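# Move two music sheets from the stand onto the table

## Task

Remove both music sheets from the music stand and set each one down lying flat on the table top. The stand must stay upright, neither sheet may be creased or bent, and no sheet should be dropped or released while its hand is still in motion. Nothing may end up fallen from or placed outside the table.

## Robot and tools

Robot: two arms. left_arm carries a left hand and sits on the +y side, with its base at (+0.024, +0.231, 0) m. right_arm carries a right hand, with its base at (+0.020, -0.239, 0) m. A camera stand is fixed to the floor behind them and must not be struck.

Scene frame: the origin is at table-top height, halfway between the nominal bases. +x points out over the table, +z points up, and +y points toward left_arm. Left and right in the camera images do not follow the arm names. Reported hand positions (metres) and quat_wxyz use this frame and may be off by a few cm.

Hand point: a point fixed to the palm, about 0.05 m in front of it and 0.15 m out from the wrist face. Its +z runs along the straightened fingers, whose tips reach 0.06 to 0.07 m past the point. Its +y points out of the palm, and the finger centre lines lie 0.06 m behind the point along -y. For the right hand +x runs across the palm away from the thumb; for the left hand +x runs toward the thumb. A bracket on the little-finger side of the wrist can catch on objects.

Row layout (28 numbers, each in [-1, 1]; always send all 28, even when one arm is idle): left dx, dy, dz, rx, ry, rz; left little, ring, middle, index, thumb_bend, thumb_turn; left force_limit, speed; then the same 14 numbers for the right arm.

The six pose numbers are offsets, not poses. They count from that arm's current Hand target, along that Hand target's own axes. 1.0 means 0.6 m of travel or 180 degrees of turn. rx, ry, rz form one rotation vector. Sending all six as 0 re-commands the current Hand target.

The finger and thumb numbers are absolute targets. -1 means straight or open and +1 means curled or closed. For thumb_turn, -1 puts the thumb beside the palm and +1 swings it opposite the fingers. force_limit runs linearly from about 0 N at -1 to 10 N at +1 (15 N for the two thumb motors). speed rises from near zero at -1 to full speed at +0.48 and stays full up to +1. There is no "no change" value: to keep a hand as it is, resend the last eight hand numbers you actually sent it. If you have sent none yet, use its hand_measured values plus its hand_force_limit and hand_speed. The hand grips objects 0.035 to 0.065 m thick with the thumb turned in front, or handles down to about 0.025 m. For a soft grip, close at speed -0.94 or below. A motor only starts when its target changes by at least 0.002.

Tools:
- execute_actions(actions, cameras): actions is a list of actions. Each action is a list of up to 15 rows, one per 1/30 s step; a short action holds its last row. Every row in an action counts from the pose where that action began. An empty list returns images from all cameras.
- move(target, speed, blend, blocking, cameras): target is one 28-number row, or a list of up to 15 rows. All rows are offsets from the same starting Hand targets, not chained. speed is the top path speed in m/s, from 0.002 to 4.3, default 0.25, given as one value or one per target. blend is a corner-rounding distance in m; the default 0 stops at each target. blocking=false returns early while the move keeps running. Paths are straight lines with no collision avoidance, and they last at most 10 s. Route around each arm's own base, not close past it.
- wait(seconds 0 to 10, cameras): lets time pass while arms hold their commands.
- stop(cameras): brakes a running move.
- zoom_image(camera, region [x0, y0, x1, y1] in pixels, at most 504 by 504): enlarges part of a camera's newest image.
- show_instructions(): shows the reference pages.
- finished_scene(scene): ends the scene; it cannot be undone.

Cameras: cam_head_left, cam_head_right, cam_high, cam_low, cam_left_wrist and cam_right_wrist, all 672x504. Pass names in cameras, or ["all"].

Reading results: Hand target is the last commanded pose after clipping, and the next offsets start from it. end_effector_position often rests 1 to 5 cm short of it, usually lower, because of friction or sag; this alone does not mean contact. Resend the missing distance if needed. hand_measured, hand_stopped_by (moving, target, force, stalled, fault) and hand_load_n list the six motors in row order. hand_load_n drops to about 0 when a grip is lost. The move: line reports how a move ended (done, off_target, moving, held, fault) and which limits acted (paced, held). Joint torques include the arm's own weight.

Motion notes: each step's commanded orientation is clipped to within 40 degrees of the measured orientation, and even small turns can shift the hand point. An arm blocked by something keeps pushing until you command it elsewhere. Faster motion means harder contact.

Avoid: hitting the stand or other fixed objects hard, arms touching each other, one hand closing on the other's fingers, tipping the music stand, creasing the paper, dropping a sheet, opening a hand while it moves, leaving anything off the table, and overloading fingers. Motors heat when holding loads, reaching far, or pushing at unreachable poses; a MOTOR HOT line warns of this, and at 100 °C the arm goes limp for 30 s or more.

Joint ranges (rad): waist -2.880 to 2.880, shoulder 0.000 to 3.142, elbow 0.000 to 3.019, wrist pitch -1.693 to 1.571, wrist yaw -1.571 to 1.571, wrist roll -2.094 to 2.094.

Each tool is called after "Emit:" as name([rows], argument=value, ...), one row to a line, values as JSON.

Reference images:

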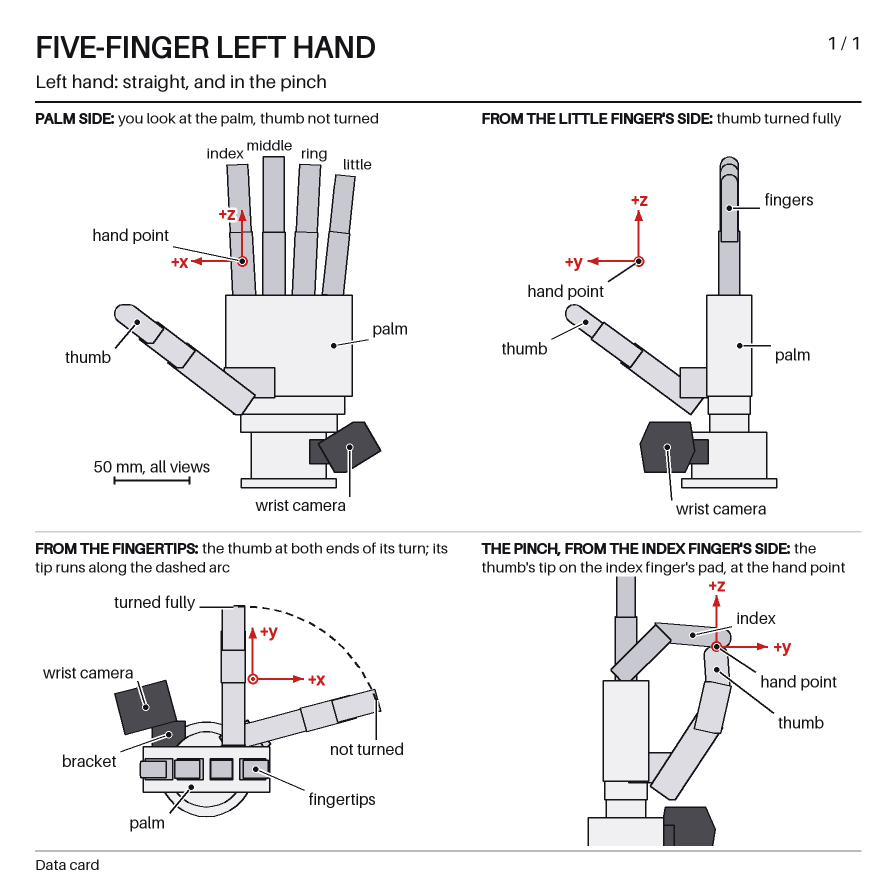

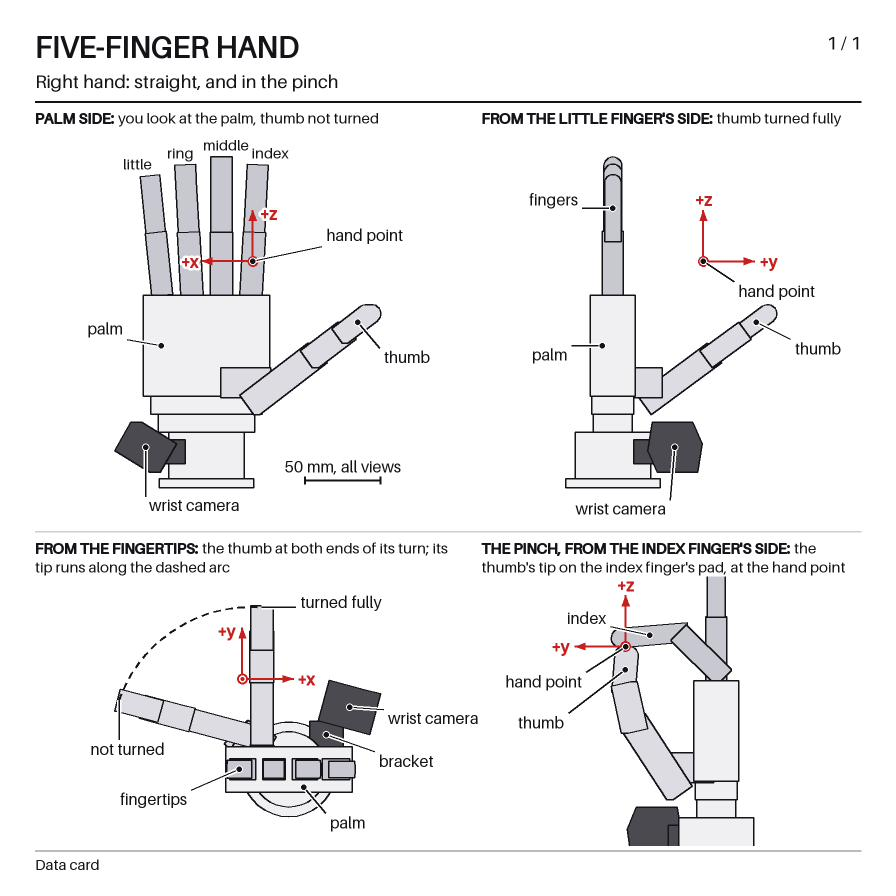

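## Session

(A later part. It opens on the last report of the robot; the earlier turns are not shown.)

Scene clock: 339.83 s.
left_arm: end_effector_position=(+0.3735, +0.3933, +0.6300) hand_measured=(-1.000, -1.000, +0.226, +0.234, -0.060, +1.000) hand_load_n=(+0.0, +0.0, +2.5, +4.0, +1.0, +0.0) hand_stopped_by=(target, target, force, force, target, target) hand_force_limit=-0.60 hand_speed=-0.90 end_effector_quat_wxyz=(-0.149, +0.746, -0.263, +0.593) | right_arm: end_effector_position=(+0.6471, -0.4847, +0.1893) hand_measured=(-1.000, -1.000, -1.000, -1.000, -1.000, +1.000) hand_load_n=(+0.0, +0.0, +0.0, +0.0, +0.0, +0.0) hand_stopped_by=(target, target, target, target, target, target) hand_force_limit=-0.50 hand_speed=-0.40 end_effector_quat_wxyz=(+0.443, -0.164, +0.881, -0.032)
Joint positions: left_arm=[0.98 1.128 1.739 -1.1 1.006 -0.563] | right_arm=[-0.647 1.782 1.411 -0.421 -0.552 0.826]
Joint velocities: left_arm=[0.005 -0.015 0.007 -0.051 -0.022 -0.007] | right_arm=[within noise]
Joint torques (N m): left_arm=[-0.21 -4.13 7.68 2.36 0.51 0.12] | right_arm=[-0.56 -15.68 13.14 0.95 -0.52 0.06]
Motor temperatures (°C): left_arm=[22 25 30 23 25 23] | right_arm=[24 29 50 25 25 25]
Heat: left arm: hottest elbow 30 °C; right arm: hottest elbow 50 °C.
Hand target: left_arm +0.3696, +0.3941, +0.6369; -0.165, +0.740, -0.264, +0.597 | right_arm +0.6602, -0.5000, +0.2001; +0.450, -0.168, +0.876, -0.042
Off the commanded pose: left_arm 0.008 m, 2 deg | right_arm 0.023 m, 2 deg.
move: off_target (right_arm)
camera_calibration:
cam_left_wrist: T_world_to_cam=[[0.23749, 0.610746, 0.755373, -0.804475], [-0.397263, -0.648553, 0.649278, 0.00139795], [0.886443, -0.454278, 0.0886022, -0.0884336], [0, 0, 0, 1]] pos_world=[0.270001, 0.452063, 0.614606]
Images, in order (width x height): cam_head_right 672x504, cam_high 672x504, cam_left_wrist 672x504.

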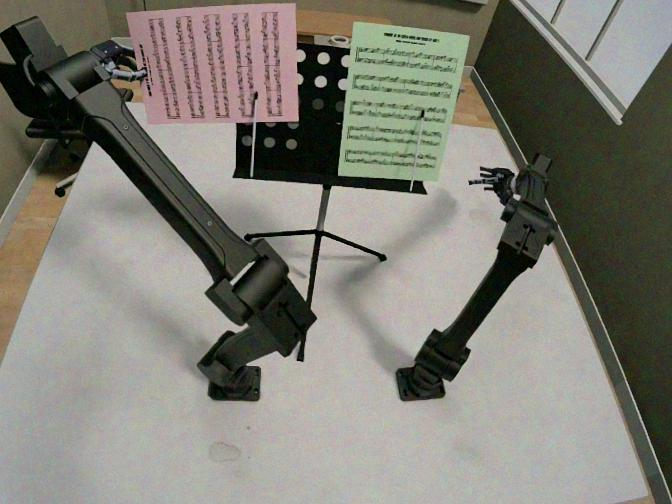

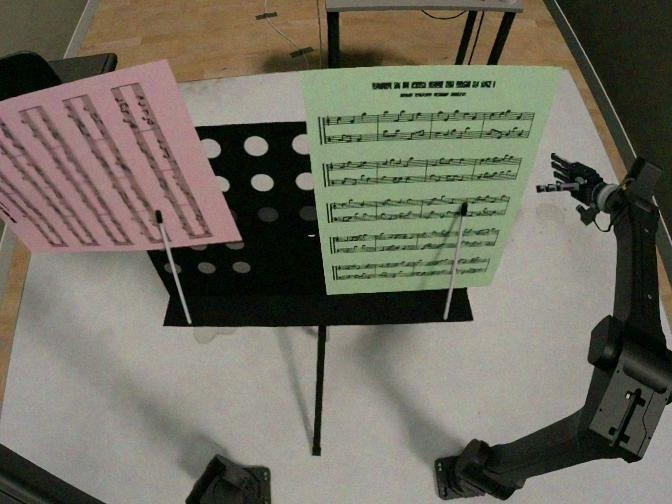

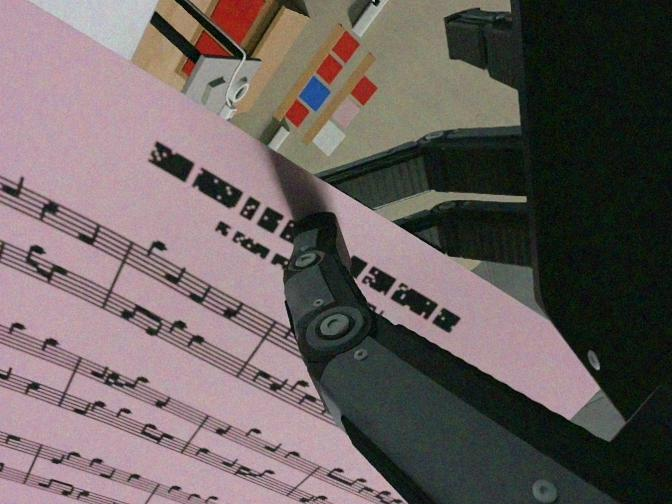

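Emit:
move(target=[-0.0795,-0.17,0,0,0,0,-1,-1,0.5,0.5,-0.06,1,-0.6,-0.9,0,0,0,0,0,0,-1,-1,-1,-1,-1,1,-0.5,-0.4], speed=0.06, cameras=["cam_high","cam_head_right","cam_left_wrist","cam_low"])

Scene clock: 351.10 s.
left_arm: end_effector_position=(+0.3859, +0.5030, +0.6448) hand_measured=(-1.000, -1.000, +0.226, +0.234, -0.060, +1.000) hand_load_n=(+0.0, -0.5, +2.5, +3.5, +1.0, -0.5) hand_stopped_by=(target, target, force, force, target, target) hand_force_limit=-0.60 hand_speed=-0.90 end_effector_quat_wxyz=(-0.153, +0.744, -0.259, +0.597) | right_arm: end_effector_position=(+0.6471, -0.4847, +0.1893) hand_measured=(-1.000, -1.000, -1.000, -1.000, -1.000, +1.000) hand_load_n=(+0.0, -0.5, -0.5, +0.0, +0.0, +0.0) hand_stopped_by=(target, target, target, target, target, target) hand_force_limit=-0.50 hand_speed=-0.40 end_effector_quat_wxyz=(+0.443, -0.164, +0.881, -0.032)
Joint positions: left_arm=[1.112 1.407 2.035 -1.209 1.117 -0.451] | right_arm=[-0.647 1.782 1.411 -0.421 -0.552 0.826]
Joint torques (N m): left_arm=[-0.32 -6.18 10.56 0.88 0.69 0.26] | right_arm=[-0.97 -15.68 13.18 0.91 -0.53 0.06]
Heat: left arm: hottest elbow 31 °C; right arm: hottest elbow 50 °C.
Hand target: left_arm +0.3823, +0.5044, +0.6560; -0.165, +0.740, -0.264, +0.597 | right_arm +0.6602, -0.5000, +0.2001; +0.450, -0.168, +0.876, -0.042
Off the commanded pose: left_arm 0.012 m, 1 deg | right_arm 0.023 m, 2 deg.
move: off_target (left_arm, right_arm)
camera_calibration:
cam_left_wrist: T_world_to_cam=[[0.224043, 0.612551, 0.758015, -0.883045], [-0.399228, -0.651848, 0.644756, 0.0733069], [0.889057, -0.447074, 0.0985059, -0.0618371], [0, 0, 0, 1]] pos_world=[0.282083, 0.561049, 0.628187]
Images, in order (width x height): cam_head_right 672x504, cam_high 672x504, cam_low 672x504, cam_left_wrist 672x504.

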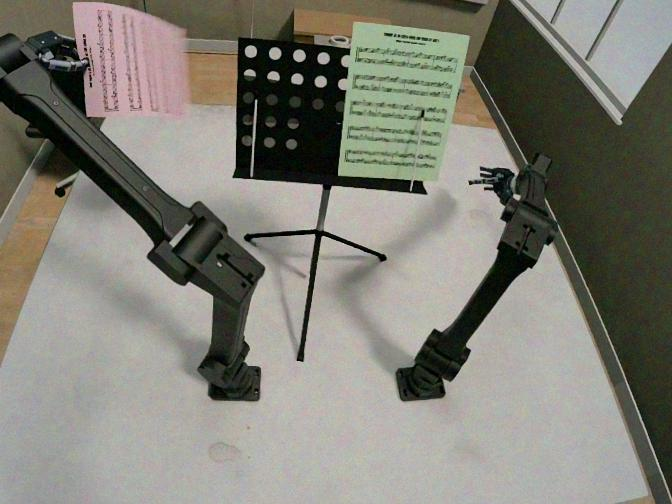

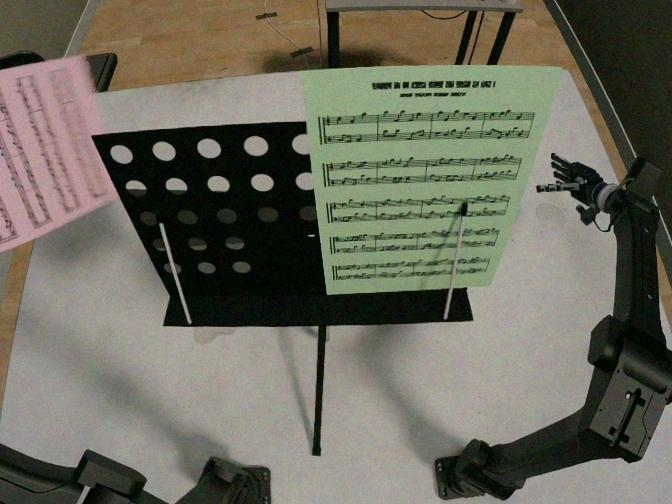

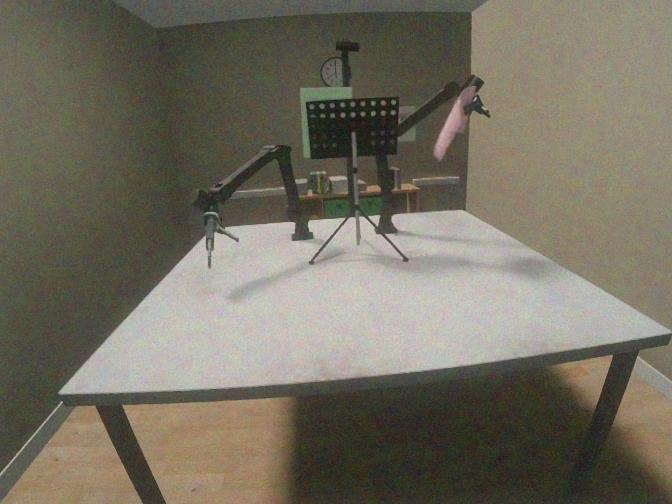

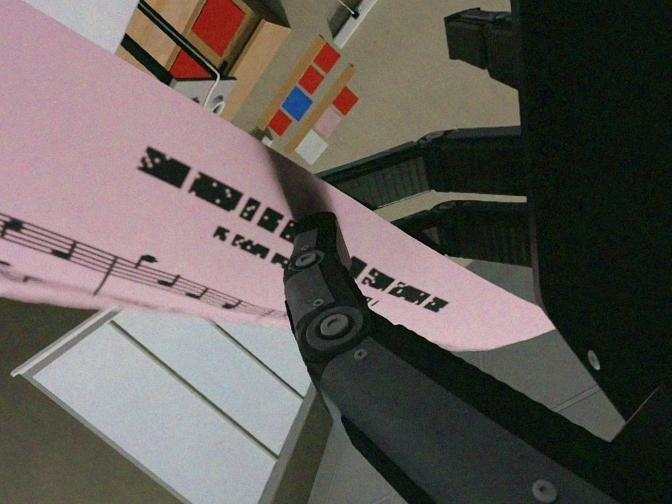

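Emit:
move([
  [0,0,0,0,0,0.2556,-1,-1,0.5,0.5,-0.06,1,-0.6,-0.9,-0.1843,0.0407,-0.4222,0.0648,-0.0276,-0.1494,-1,-1,-1,-1,-1,1,-0.5,-0.4],
  [-0.0932,0.135,0.0458,0,0,0.511,-1,-1,0.5,0.5,-0.06,1,-0.6,-0.9,-0.3685,0.0813,-0.8443,0.1296,-0.0551,-0.2987,-1,-1,-1,-1,-1,1,-0.5,-0.4],
], speed=0.17, blend=[0.02,0], cameras=["all"])

Scene clock: 368.20 s.
left_arm: end_effector_position=(+0.3834, +0.4729, +0.5508) hand_measured=(-1.000, -1.000, +0.226, +0.234, -0.060, +1.000) hand_load_n=(+0.0, +0.0, +2.5, +4.0, +1.0, +0.0) hand_stopped_by=(target, target, force, force, target, target) hand_force_limit=-0.60 hand_speed=-0.90 end_effector_quat_wxyz=(+0.531, -0.341, +0.714, -0.304) | right_arm: end_effector_position=(+0.3639, -0.4176, +0.6464) hand_measured=(-1.000, -1.000, -1.000, -1.000, -1.000, +1.000) hand_load_n=(+0.0, +0.0, +0.0, +0.0, +0.0, +0.0) hand_stopped_by=(target, target, target, target, target, target) hand_force_limit=-0.50 hand_speed=-0.40 end_effector_quat_wxyz=(+0.481, -0.453, +0.647, -0.381)
Joint positions: left_arm=[0.932 1.111 1.652 -0.986 0.947 0.975] | right_arm=[-0.951 1.144 1.912 -1.138 -0.818 0.013]
Joint torques (N m): left_arm=[-1.79 -4.25 8.06 2.48 0.28 0.32] | right_arm=[-0.97 -3.96 10.48 1.13 -0.39 0.02]
Heat: left arm: hottest elbow 31 °C; right arm: hottest elbow 50 °C.
Hand target: left_arm +0.3851, +0.4699, +0.5597; +0.544, -0.324, +0.715, -0.296 | right_arm +0.3602, -0.4199, +0.6601; +0.477, -0.455, +0.640, -0.395
Off the commanded pose: left_arm 0.010 m, 3 deg | right_arm 0.014 m, 2 deg.
move: off_target (left_arm, right_arm)
camera_calibration:
cam_left_wrist: T_world_to_cam=[[0.080902, -0.796572, 0.599105, 0.0159472], [-0.684511, -0.481315, -0.547523, 0.798664], [0.7245, -0.365798, -0.584202, 0.336793], [0, 0, 0, 1]] pos_world=[0.301397, 0.52031, 0.624488]
cam_right_wrist: T_world_to_cam=[[-0.265688, -0.0099134, -0.964008, 0.710998], [-0.445743, 0.887908, 0.113719, 0.457003], [0.854823, 0.459914, -0.240325, 0.15272], [0, 0, 0, 1]] pos_world=[0.262061, -0.468967, 0.67014]

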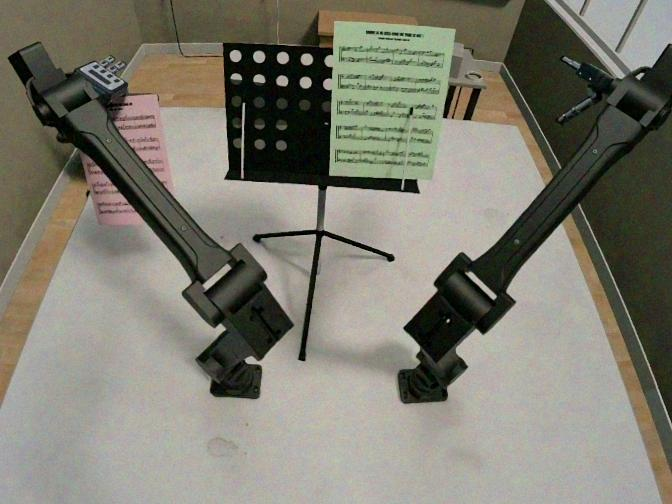

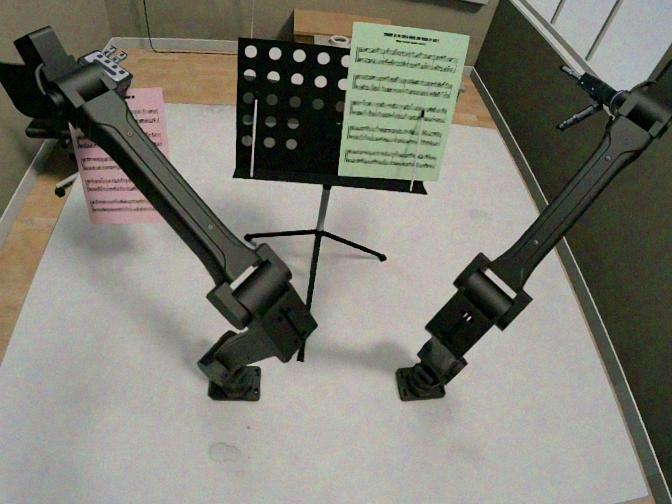

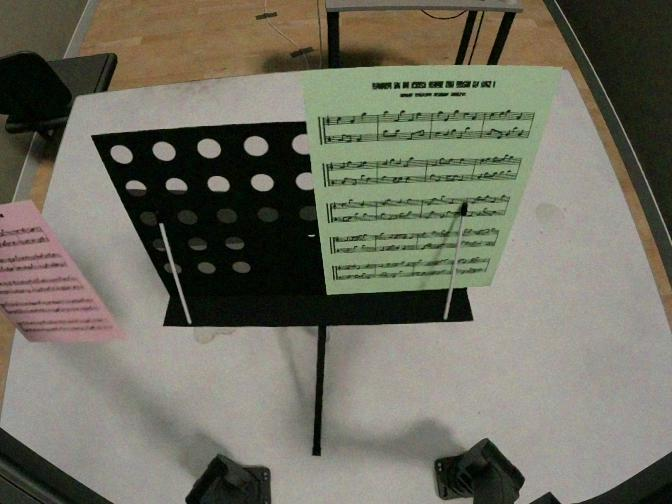

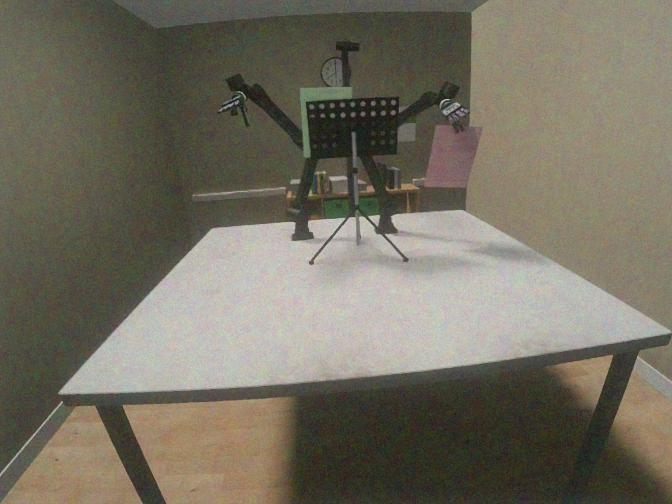

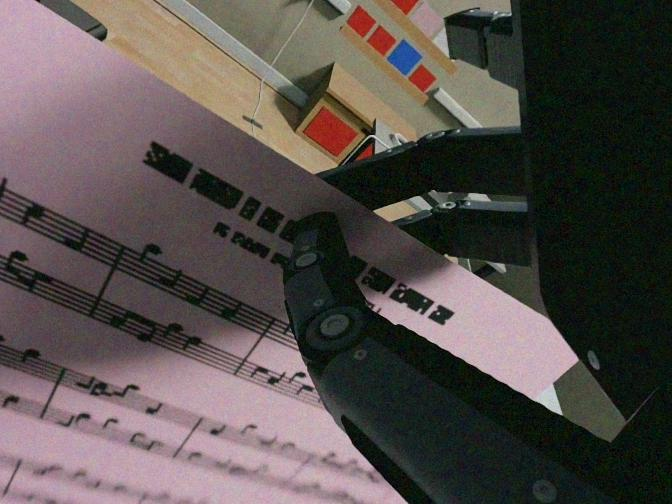

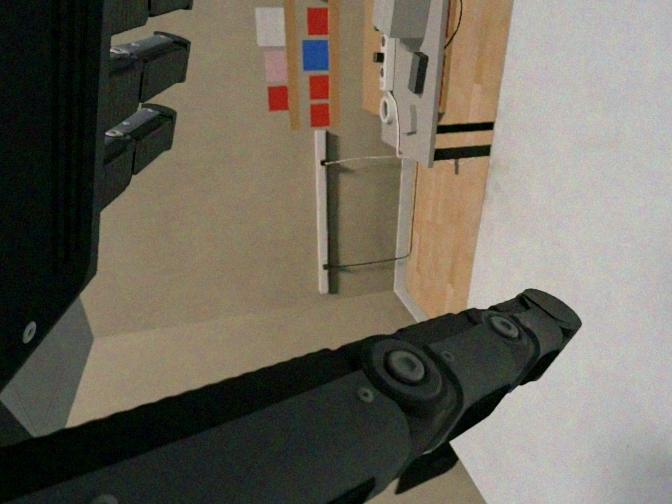

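Emit:
move([
  [0.2755,0.2268,0.0892,0,0,0,0.1,0.1,0.5,0.5,-0.06,1,-0.6,-0.9,-0.392,-0.0627,-0.1097,0,0,0,-1,-1,-1,-1,-1,1,-0.5,-0.4],
  [0.3293,0.314,0.2502,-0.0753,0.0569,0,0.1,0.1,0.5,0.5,-0.06,1,-0.6,-0.9,-0.5822,0.0232,-0.1432,0,0,0,-1,-1,-1,-1,-1,1,-0.5,-0.4],
  [0.3662,0.3778,0.3958,-0.164,0.124,0,0.1,0.1,0.5,0.5,-0.06,1,-0.6,-0.9,-0.5822,0.0232,-0.1432,0,0,0,-1,-1,-1,-1,-1,1,-0.5,-0.4],
  [0.4247,0.4642,0.4977,-0.2439,0.1843,0,0.1,0.1,0.5,0.5,-0.06,1,-0.6,-0.9,-0.5822,0.0232,-0.1432,0,0,0,-1,-1,-1,-1,-1,1,-0.5,-0.4],
], speed=[0.13,0.11,0.1,0.08], blend=[0.02,0.02,0.02,0], cameras=["all"])

Emit:
zoom_image(camera="cam_low", region=[390, 180, 510, 300])

Scene clock: 391.83 s.
left_arm: end_effector_position=(+0.5709, +0.4201, +0.1134) hand_measured=(+0.100, +0.100, +0.226, +0.234, -0.060, +1.000) hand_load_n=(+0.0, +0.0, +2.5, +3.5, +1.0, -0.5) hand_stopped_by=(target, target, force, force, target, target) hand_force_limit=-0.60 hand_speed=-0.90 end_effector_quat_wxyz=(+0.154, -0.411, +0.894, -0.089) | right_arm: end_effector_position=(+0.3244, -0.0758, +0.7476) hand_measured=(-1.000, -1.000, -1.000, -1.000, -1.000, +1.000) hand_load_n=(+0.0, +0.0, +0.0, +0.0, +0.0, +0.0) hand_stopped_by=(target, target, target, target, target, target) hand_force_limit=-0.50 hand_speed=-0.40 end_effector_quat_wxyz=(+0.468, -0.459, +0.640, -0.400)
Joint positions: left_arm=[0.335 1.803 1.553 -0.99 0.142 1.008] | right_arm=[0.785 1.293 2.512 -1.603 0.872 0.541]
Joint torques (N m): left_arm=[-1.85 -12.1 11.36 0.36 -0.02 0.22] | right_arm=[0.85 -2.26 6.69 1.13 0.31 0.24]
Heat: left arm: hottest elbow 33 °C; right arm: hottest elbow 46 °C.
Hand target: left_arm +0.5846, +0.4194, +0.1246; +0.163, -0.405, +0.895, -0.090 | right_arm +0.3196, -0.0751, +0.7547; +0.477, -0.455, +0.640, -0.395
Off the commanded pose: left_arm 0.018 m, 1 deg | right_arm 0.009 m, 1 deg.
move: off_target (left_arm)
camera_calibration:
cam_left_wrist: T_world_to_cam=[[0.486064, -0.843894, 0.227123, 0.0514849], [-0.870442, -0.444318, 0.211926, 0.666614], [-0.0779279, -0.300707, -0.950528, 0.398426], [0, 0, 0, 1]] pos_world=[0.586272, 0.459446, 0.225749]
cam_right_wrist: T_world_to_cam=[[-0.263217, -0.0508622, -0.963395, 0.797097], [-0.433145, 0.898531, 0.0709057, 0.153131], [0.862033, 0.435954, -0.25854, 0.0631857], [0, 0, 0, 1]] pos_world=[0.22167, -0.124597, 0.773397]

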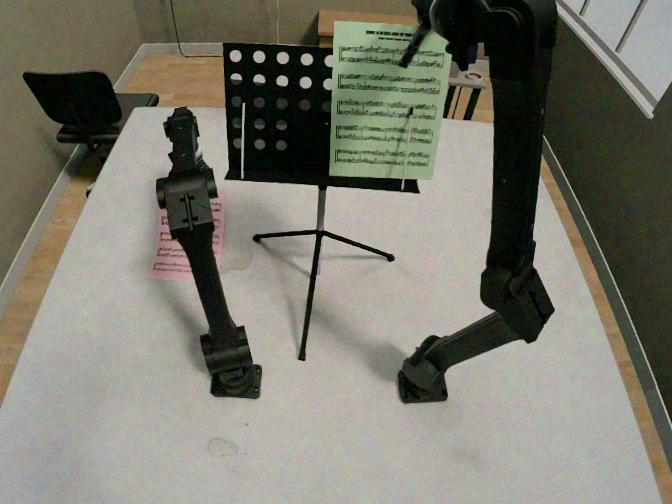

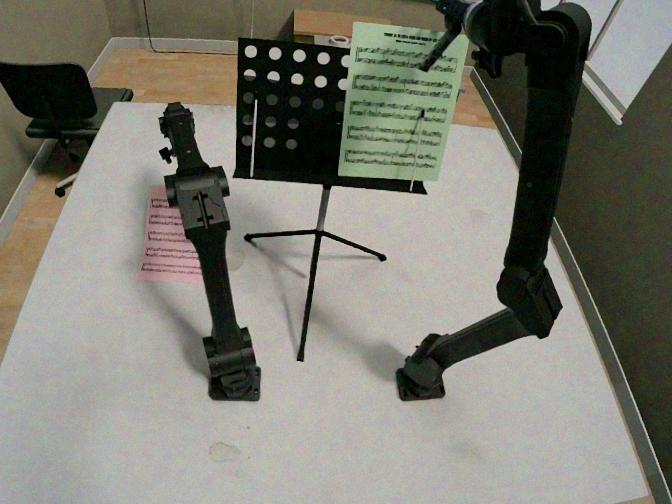

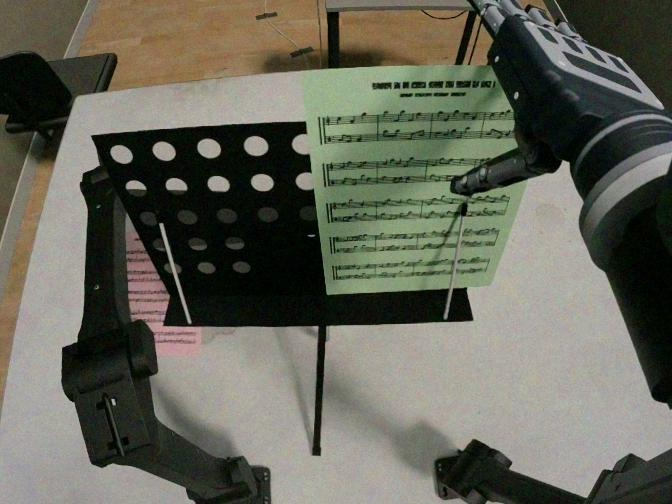

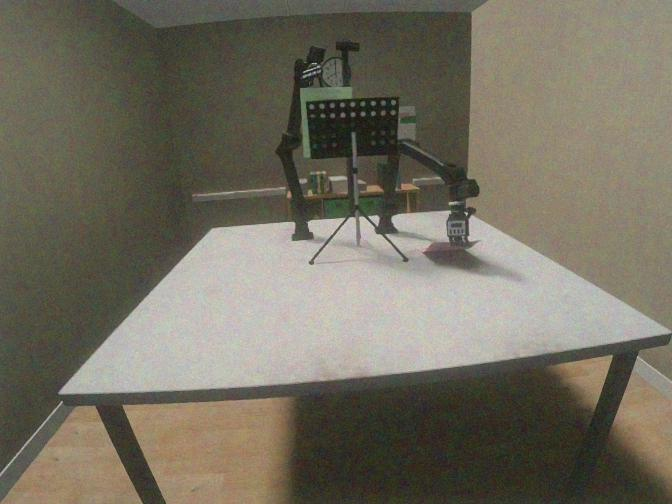

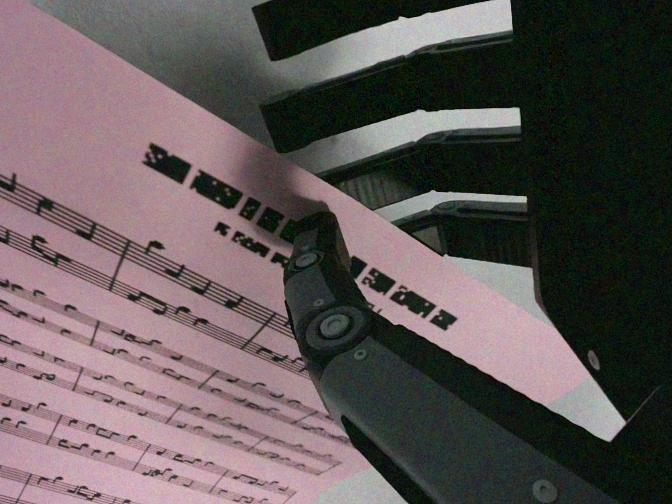

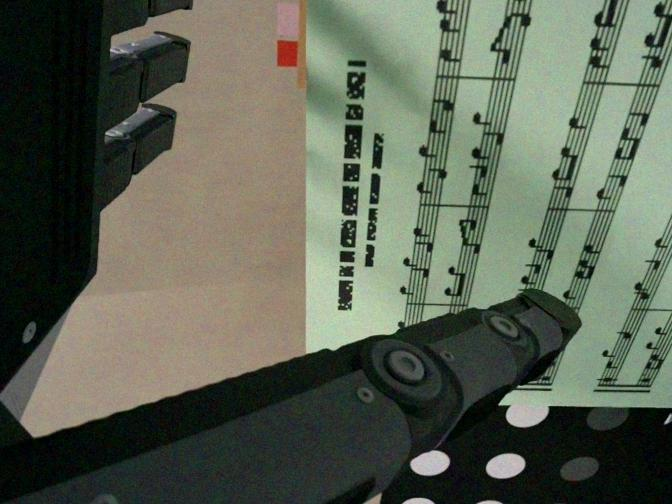

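Scaled by 4.200.

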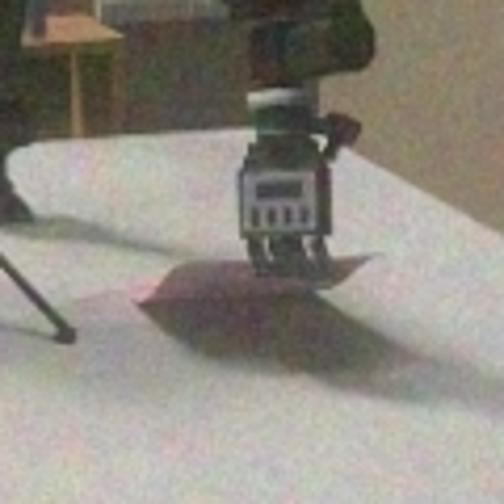

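Emit:
move([
  [0.0048,0.0092,0.0802,-0.0383,0.0286,0,0.1,0.1,0.5,0.5,-0.06,1,-0.6,-0.9,-0.0162,0.0095,0.0652,0,0,0,-1,-1,-1,-1,-1,1,-0.5,-0.4],
  [0.0122,0.0195,0.1217,-0.0472,0.0352,0,0.1,0.1,0.5,0.5,-0.06,1,-0.6,-0.9,-0.0162,0.0095,0.0652,0,0,0,-1,-1,-1,-1,-1,1,-0.5,-0.4],
], speed=0.05, blend=[0.01,0], cameras=["cam_low","cam_left_wrist","cam_right_wrist"])

Emit:
zoom_image(camera="cam_low", region=[400, 200, 500, 300])

Scene clock: 423.37 s.
left_arm: end_effector_position=(+0.5838, +0.4217, +0.0442) hand_measured=(+0.100, +0.100, +0.226, +0.234, -0.060, +1.000) hand_load_n=(+0.0, +0.0, +2.5, +3.5, +1.0, -0.5) hand_stopped_by=(target, target, force, force, target, target) hand_force_limit=-0.60 hand_speed=-0.90 end_effector_quat_wxyz=(+0.074, -0.412, +0.907, -0.045) | right_arm: end_effector_position=(+0.3518, -0.0659, +0.7444) hand_measured=(-1.000, -1.000, -1.000, -1.000, -1.000, +1.000) hand_load_n=(+0.0, +0.0, +0.0, -0.5, +0.0, +0.0) hand_stopped_by=(target, target, target, target, target, target) hand_force_limit=-0.50 hand_speed=-0.40 end_effector_quat_wxyz=(+0.479, -0.457, +0.640, -0.390)
Joint positions: left_arm=[0.306 2.01 1.679 -1.082 0.069 1.007] | right_arm=[0.703 1.293 2.451 -1.495 0.777 0.508]
Joint torques (N m): left_arm=[-1.9 -13.92 10.81 0.28 -0.09 0.11] | right_arm=[-1.03 -3.9 3.89 2.29 0.08 0.02]
Motor temperatures (°C): left_arm=[22 28 34 23 25 23] | right_arm=[24 26 41 25 25 25]
Heat: left arm: hottest elbow 34 °C; right arm: hottest elbow 41 °C.
Hand target: left_arm +0.5987, +0.4196, +0.0516; +0.083, -0.411, +0.907, -0.045 | right_arm +0.3575, -0.0669, +0.7427; +0.477, -0.455, +0.640, -0.395
Off the commanded pose: left_arm 0.017 m, 1 deg | right_arm 0.006 m, 1 deg.
move: off_target (left_arm)
camera_calibration:
cam_left_wrist: T_world_to_cam=[[0.510286, -0.851404, 0.121323, 0.0560421], [-0.821171, -0.440457, 0.362872, 0.656212], [-0.255513, -0.284795, -0.923907, 0.429937], [0, 0, 0, 1]] pos_world=[0.620119, 0.459191, 0.152302]
cam_right_wrist: T_world_to_cam=[[-0.255265, -0.0305191, -0.966389, 0.802452], [-0.447632, 0.889663, 0.0901428, 0.146549], [0.85701, 0.455597, -0.240761, 0.0242601], [0, 0, 0, 1]] pos_world=[0.249647, -0.116942, 0.768112]
Images, in order (width x height): cam_low 672x504, cam_left_wrist 672x504, cam_right_wrist 672x504.

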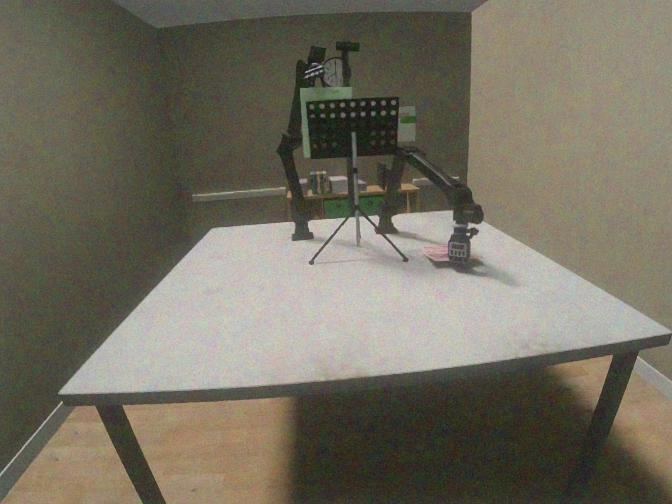

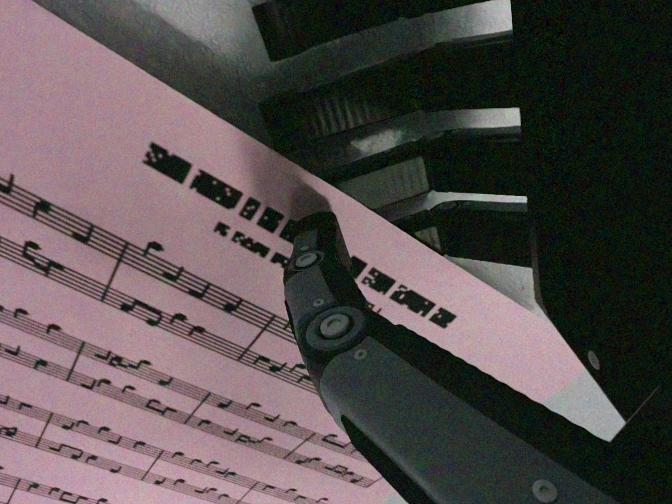

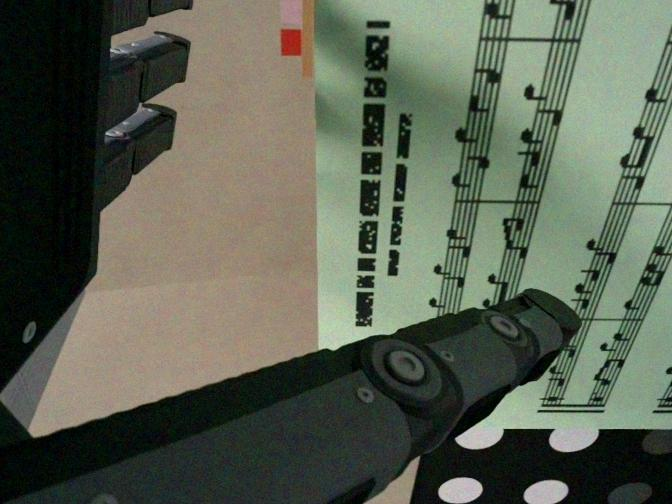

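Scaled by 5.040.

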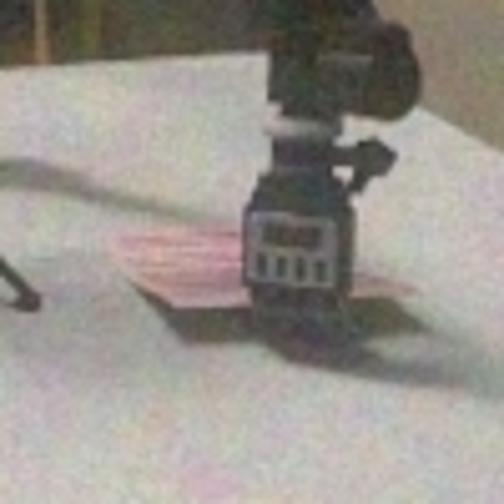

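Emit:
move(target=[0.0023,0.003,0.0197,0,0,0,0.1,0.1,0.5,0.5,-0.06,1,-0.6,-0.9,0.0035,0.0148,0.031,0,0,0,-1,-1,-1,-1,-1,1,-0.5,-0.4], speed=0.05)

Emit:
move(target=[0.0011,0.0015,0.0098,0,0,0,0.1,0.1,0.5,0.5,-0.06,1,-0.6,-0.9,0,0,0,0,0,0,-1,-1,-1,-1,-1,1,-0.5,-0.4], speed=0.05, cameras=["cam_low","cam_right_wrist"])

Emit:
zoom_image(camera="cam_low", region=[400, 200, 500, 300])

Scene clock: 445.13 s.
left_arm: end_effector_position=(+0.5833, +0.4215, +0.0407) hand_measured=(+0.100, +0.100, +0.226, +0.234, -0.060, +1.000) hand_load_n=(+0.0, +0.0, +2.5, +3.5, +1.0, +0.0) hand_stopped_by=(target, target, force, force, target, target) hand_force_limit=-0.60 hand_speed=-0.90 end_effector_quat_wxyz=(+0.071, -0.412, +0.907, -0.044) | right_arm: end_effector_position=(+0.3707, -0.0643, +0.7293) hand_measured=(-1.000, -1.000, -1.000, -1.000, -1.000, +1.000) hand_load_n=(+0.0, +0.0, +0.0, +0.0, +0.0, +0.0) hand_stopped_by=(target, target, target, target, target, target) hand_force_limit=-0.50 hand_speed=-0.40 end_effector_quat_wxyz=(+0.477, -0.458, +0.640, -0.391)
Joint positions: left_arm=[0.306 2.016 1.679 -1.082 0.069 1.007] | right_arm=[0.652 1.262 2.34 -1.406 0.729 0.486]
Joint torques (N m): left_arm=[-1.96 -13.63 9.55 1.22 -0.09 0.11] | right_arm=[-0.97 -4.89 4.52 2.33 0.05 0.03]
Heat: left arm: hottest elbow 37 °C; right arm: hottest elbow 38 °C.
Hand target: left_arm +0.5987, +0.4196, +0.0396; +0.083, -0.411, +0.907, -0.045 | right_arm +0.3736, -0.0679, +0.7294; +0.477, -0.455, +0.640, -0.395
Off the commanded pose: left_arm 0.016 m, 1 deg | right_arm 0.004 m, 1 deg.
move: off_target (left_arm)

Scene clock: 445.90 s.
left_arm: end_effector_position=(+0.5868, +0.4224, +0.0375) hand_measured=(+0.100, +0.100, +0.226, +0.234, -0.060, +1.000) hand_load_n=(+0.0, +0.5, +2.5, +4.0, +1.0, +0.0) hand_stopped_by=(target, target, force, force, target, target) hand_force_limit=-0.60 hand_speed=-0.90 end_effector_quat_wxyz=(+0.075, -0.412, +0.907, -0.045) | right_arm: end_effector_position=(+0.3707, -0.0643, +0.7293) hand_measured=(-1.000, -1.000, -1.000, -1.000, -1.000, +1.000) hand_load_n=(+0.0, +0.0, +0.0, +0.0, +0.0, +0.0) hand_stopped_by=(target, target, target, target, target, target) hand_force_limit=-0.50 hand_speed=-0.40 end_effector_quat_wxyz=(+0.477, -0.458, +0.640, -0.391)
Joint positions: left_arm=[0.306 2.022 1.679 -1.067 0.069 1.007] | right_arm=[0.652 1.262 2.34 -1.406 0.729 0.486]
Joint torques (N m): left_arm=[-1.85 -13.74 8.98 1.18 -0.1 0.11] | right_arm=[-0.97 -4.6 4.46 2.32 0.03 0.03]
Heat: left arm: hottest elbow 37 °C; right arm: hottest elbow 38 °C.
Hand target: left_arm +0.5987, +0.4195, +0.0337; +0.083, -0.411, +0.907, -0.045 | right_arm +0.3736, -0.0679, +0.7294; +0.477, -0.455, +0.640, -0.395
Off the commanded pose: left_arm 0.013 m, 1 deg | right_arm 0.005 m, 1 deg.
move: off_target (left_arm)
camera_calibration:
cam_right_wrist: T_world_to_cam=[[-0.260068, -0.0339843, -0.964992, 0.793283], [-0.446201, 0.890507, 0.0888912, 0.155404], [0.856312, 0.453698, -0.246756, 0.0081692], [0, 0, 0, 1]] pos_world=[0.268654, -0.115136, 0.753713]
Images, in order (width x height): cam_low 672x504, cam_right_wrist 672x504.

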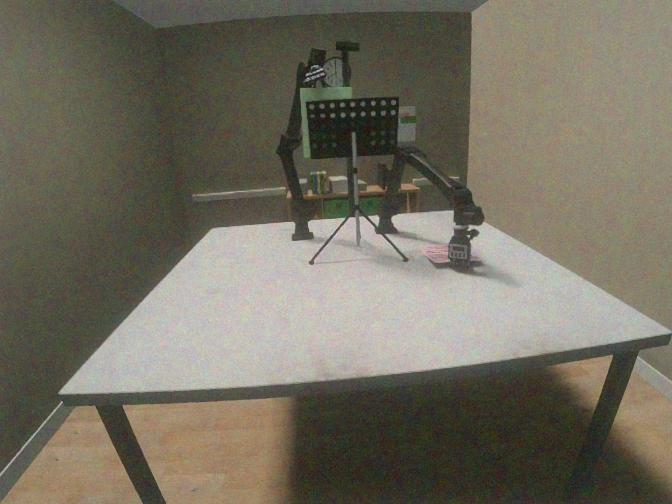

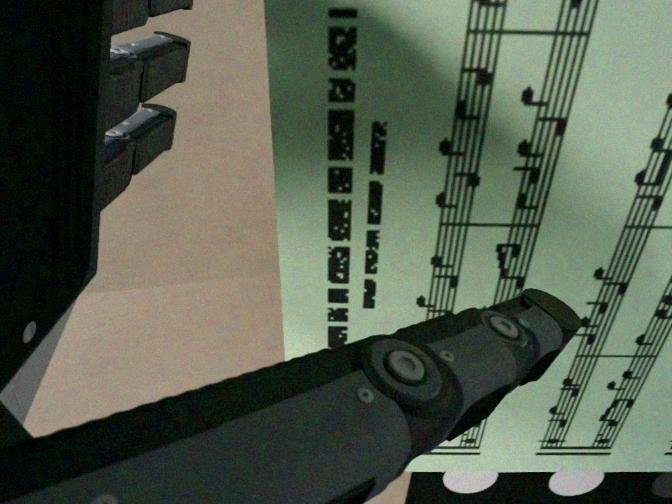

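Scaled by 5.040.

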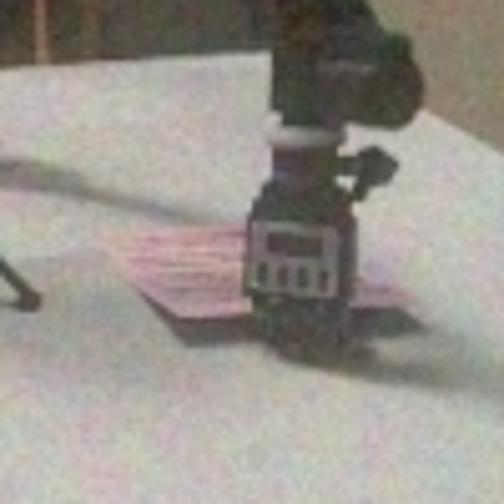

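Emit:
move(target=[0.0015,0.002,0.0131,0,0,0,0.1,0.1,0.5,0.5,-0.06,1,-0.6,-0.9,0,0,0,0,0,0,-1,-1,0.05,0.05,-1,1,-0.6,-0.6], speed=0.04)

Emit:
move(target=[0.0011,0.0015,0.0098,0,0,0,0.1,0.1,0.5,0.5,-0.06,1,-0.6,-0.9,0,0,0,0,0,0,-1,-1,0.05,0.05,-0.06,1,-0.6,-0.7], speed=0.04, cameras=["cam_low","cam_right_wrist"])

Emit:
zoom_image(camera="cam_low", region=[400, 200, 500, 300])

Emit:
zoom_image(camera="cam_low", region=[270, 30, 380, 130])

Scene clock: 459.37 s.
left_arm: end_effector_position=(+0.5906, +0.4236, +0.0327) hand_measured=(+0.100, +0.100, +0.226, +0.234, -0.060, +1.000) hand_load_n=(+0.0, +0.0, +2.5, +4.0, +0.5, -0.5) hand_stopped_by=(target, target, force, force, target, target) hand_force_limit=-0.60 hand_speed=-0.90 end_effector_quat_wxyz=(+0.080, -0.411, +0.907, -0.045) | right_arm: end_effector_position=(+0.3707, -0.0642, +0.7292) hand_measured=(-1.000, -1.000, +0.050, +0.050, -1.000, +1.000) hand_load_n=(-0.5, +0.0, +0.0, +0.0, +0.0, +0.0) hand_stopped_by=(target, target, target, target, target, target) hand_force_limit=-0.60 hand_speed=-0.60 end_effector_quat_wxyz=(+0.477, -0.459, +0.640, -0.391)
Joint positions: left_arm=[0.306 2.03 1.679 -1.05 0.069 1.007] | right_arm=[0.652 1.262 2.34 -1.406 0.729 0.485]
Joint torques (N m): left_arm=[-1.9 -13.8 8.2 1.17 -0.1 0.11] | right_arm=[-0.85 -4.78 4.48 2.3 0.06 0.02]
Heat: left arm: hottest elbow 37 °C; right arm: hottest elbow 37 °C.
Hand target: left_arm +0.5987, +0.4195, +0.0257; +0.083, -0.411, +0.907, -0.045 | right_arm +0.3736, -0.0678, +0.7294; +0.477, -0.455, +0.640, -0.395
Off the commanded pose: left_arm 0.011 m, 0 deg | right_arm 0.005 m, 1 deg.
move: off_target (left_arm)

Scene clock: 461.83 s.
left_arm: end_effector_position=(+0.5933, +0.4245, +0.0308) hand_measured=(+0.100, +0.100, +0.226, +0.234, -0.060, +1.000) hand_load_n=(+0.5, -0.5, +2.5, +3.5, +1.0, +0.0) hand_stopped_by=(target, target, force, force, target, target) hand_force_limit=-0.60 hand_speed=-0.90 end_effector_quat_wxyz=(+0.084, -0.412, +0.906, -0.046) | right_arm: end_effector_position=(+0.3707, -0.0642, +0.7292) hand_measured=(-1.000, -1.000, +0.050, +0.050, -0.060, +1.000) hand_load_n=(+0.0, +0.0, -0.5, -0.5, +0.0, +0.0) hand_stopped_by=(target, target, target, target, target, target) hand_force_limit=-0.60 hand_speed=-0.70 end_effector_quat_wxyz=(+0.477, -0.459, +0.640, -0.391)
Joint positions: left_arm=[0.306 2.033 1.679 -1.038 0.068 1.006] | right_arm=[0.652 1.262 2.34 -1.406 0.729 0.485]
Joint torques (N m): left_arm=[-1.9 -13.63 7.64 1.25 -0.07 0.12] | right_arm=[-1.08 -4.72 4.45 2.28 0.07 0.03]
Heat: left arm: hottest elbow 36 °C; right arm: hottest elbow 37 °C.
Hand target: left_arm +0.5988, +0.4195, +0.0198; +0.084, -0.411, +0.907, -0.045 | right_arm +0.3736, -0.0678, +0.7294; +0.477, -0.455, +0.640, -0.395
Off the commanded pose: left_arm 0.013 m, 0 deg | right_arm 0.005 m, 1 deg.
move: off_target (left_arm)
camera_calibration:
cam_right_wrist: T_world_to_cam=[[-0.260289, -0.0347577, -0.964905, 0.793191], [-0.446924, 0.890184, 0.0884945, 0.155771], [0.855867, 0.454274, -0.247239, 0.00867394], [0, 0, 0, 1]] pos_world=[0.268653, -0.115036, 0.753713]
Images, in order (width x height): cam_low 672x504, cam_right_wrist 672x504.

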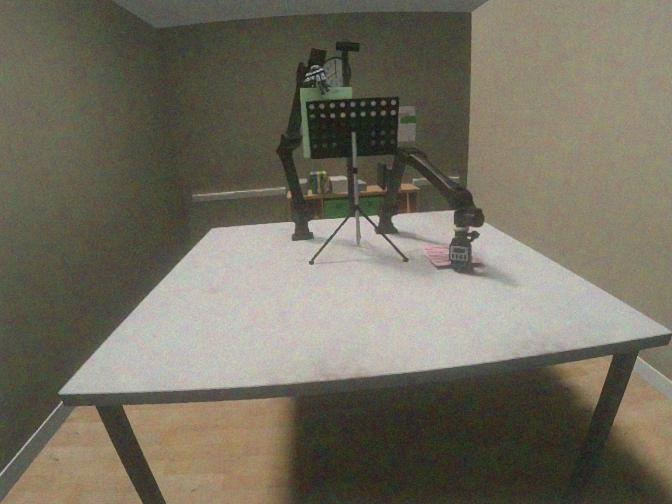

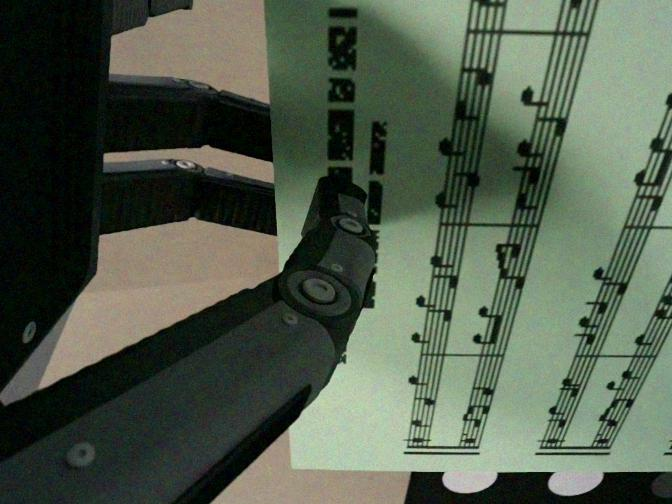

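Scaled by 5.040.

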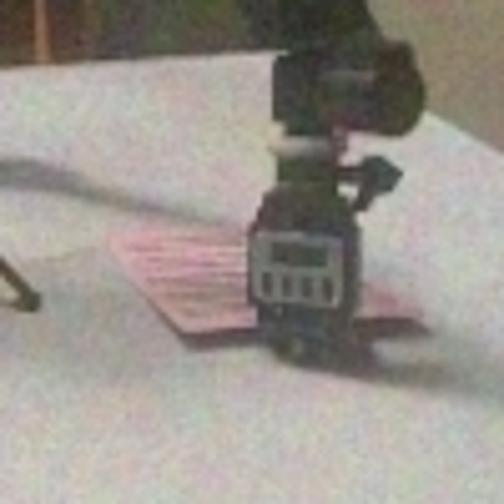

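Scaled by 4.582.

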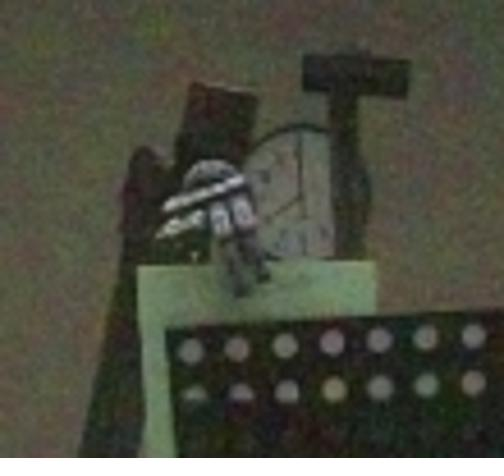

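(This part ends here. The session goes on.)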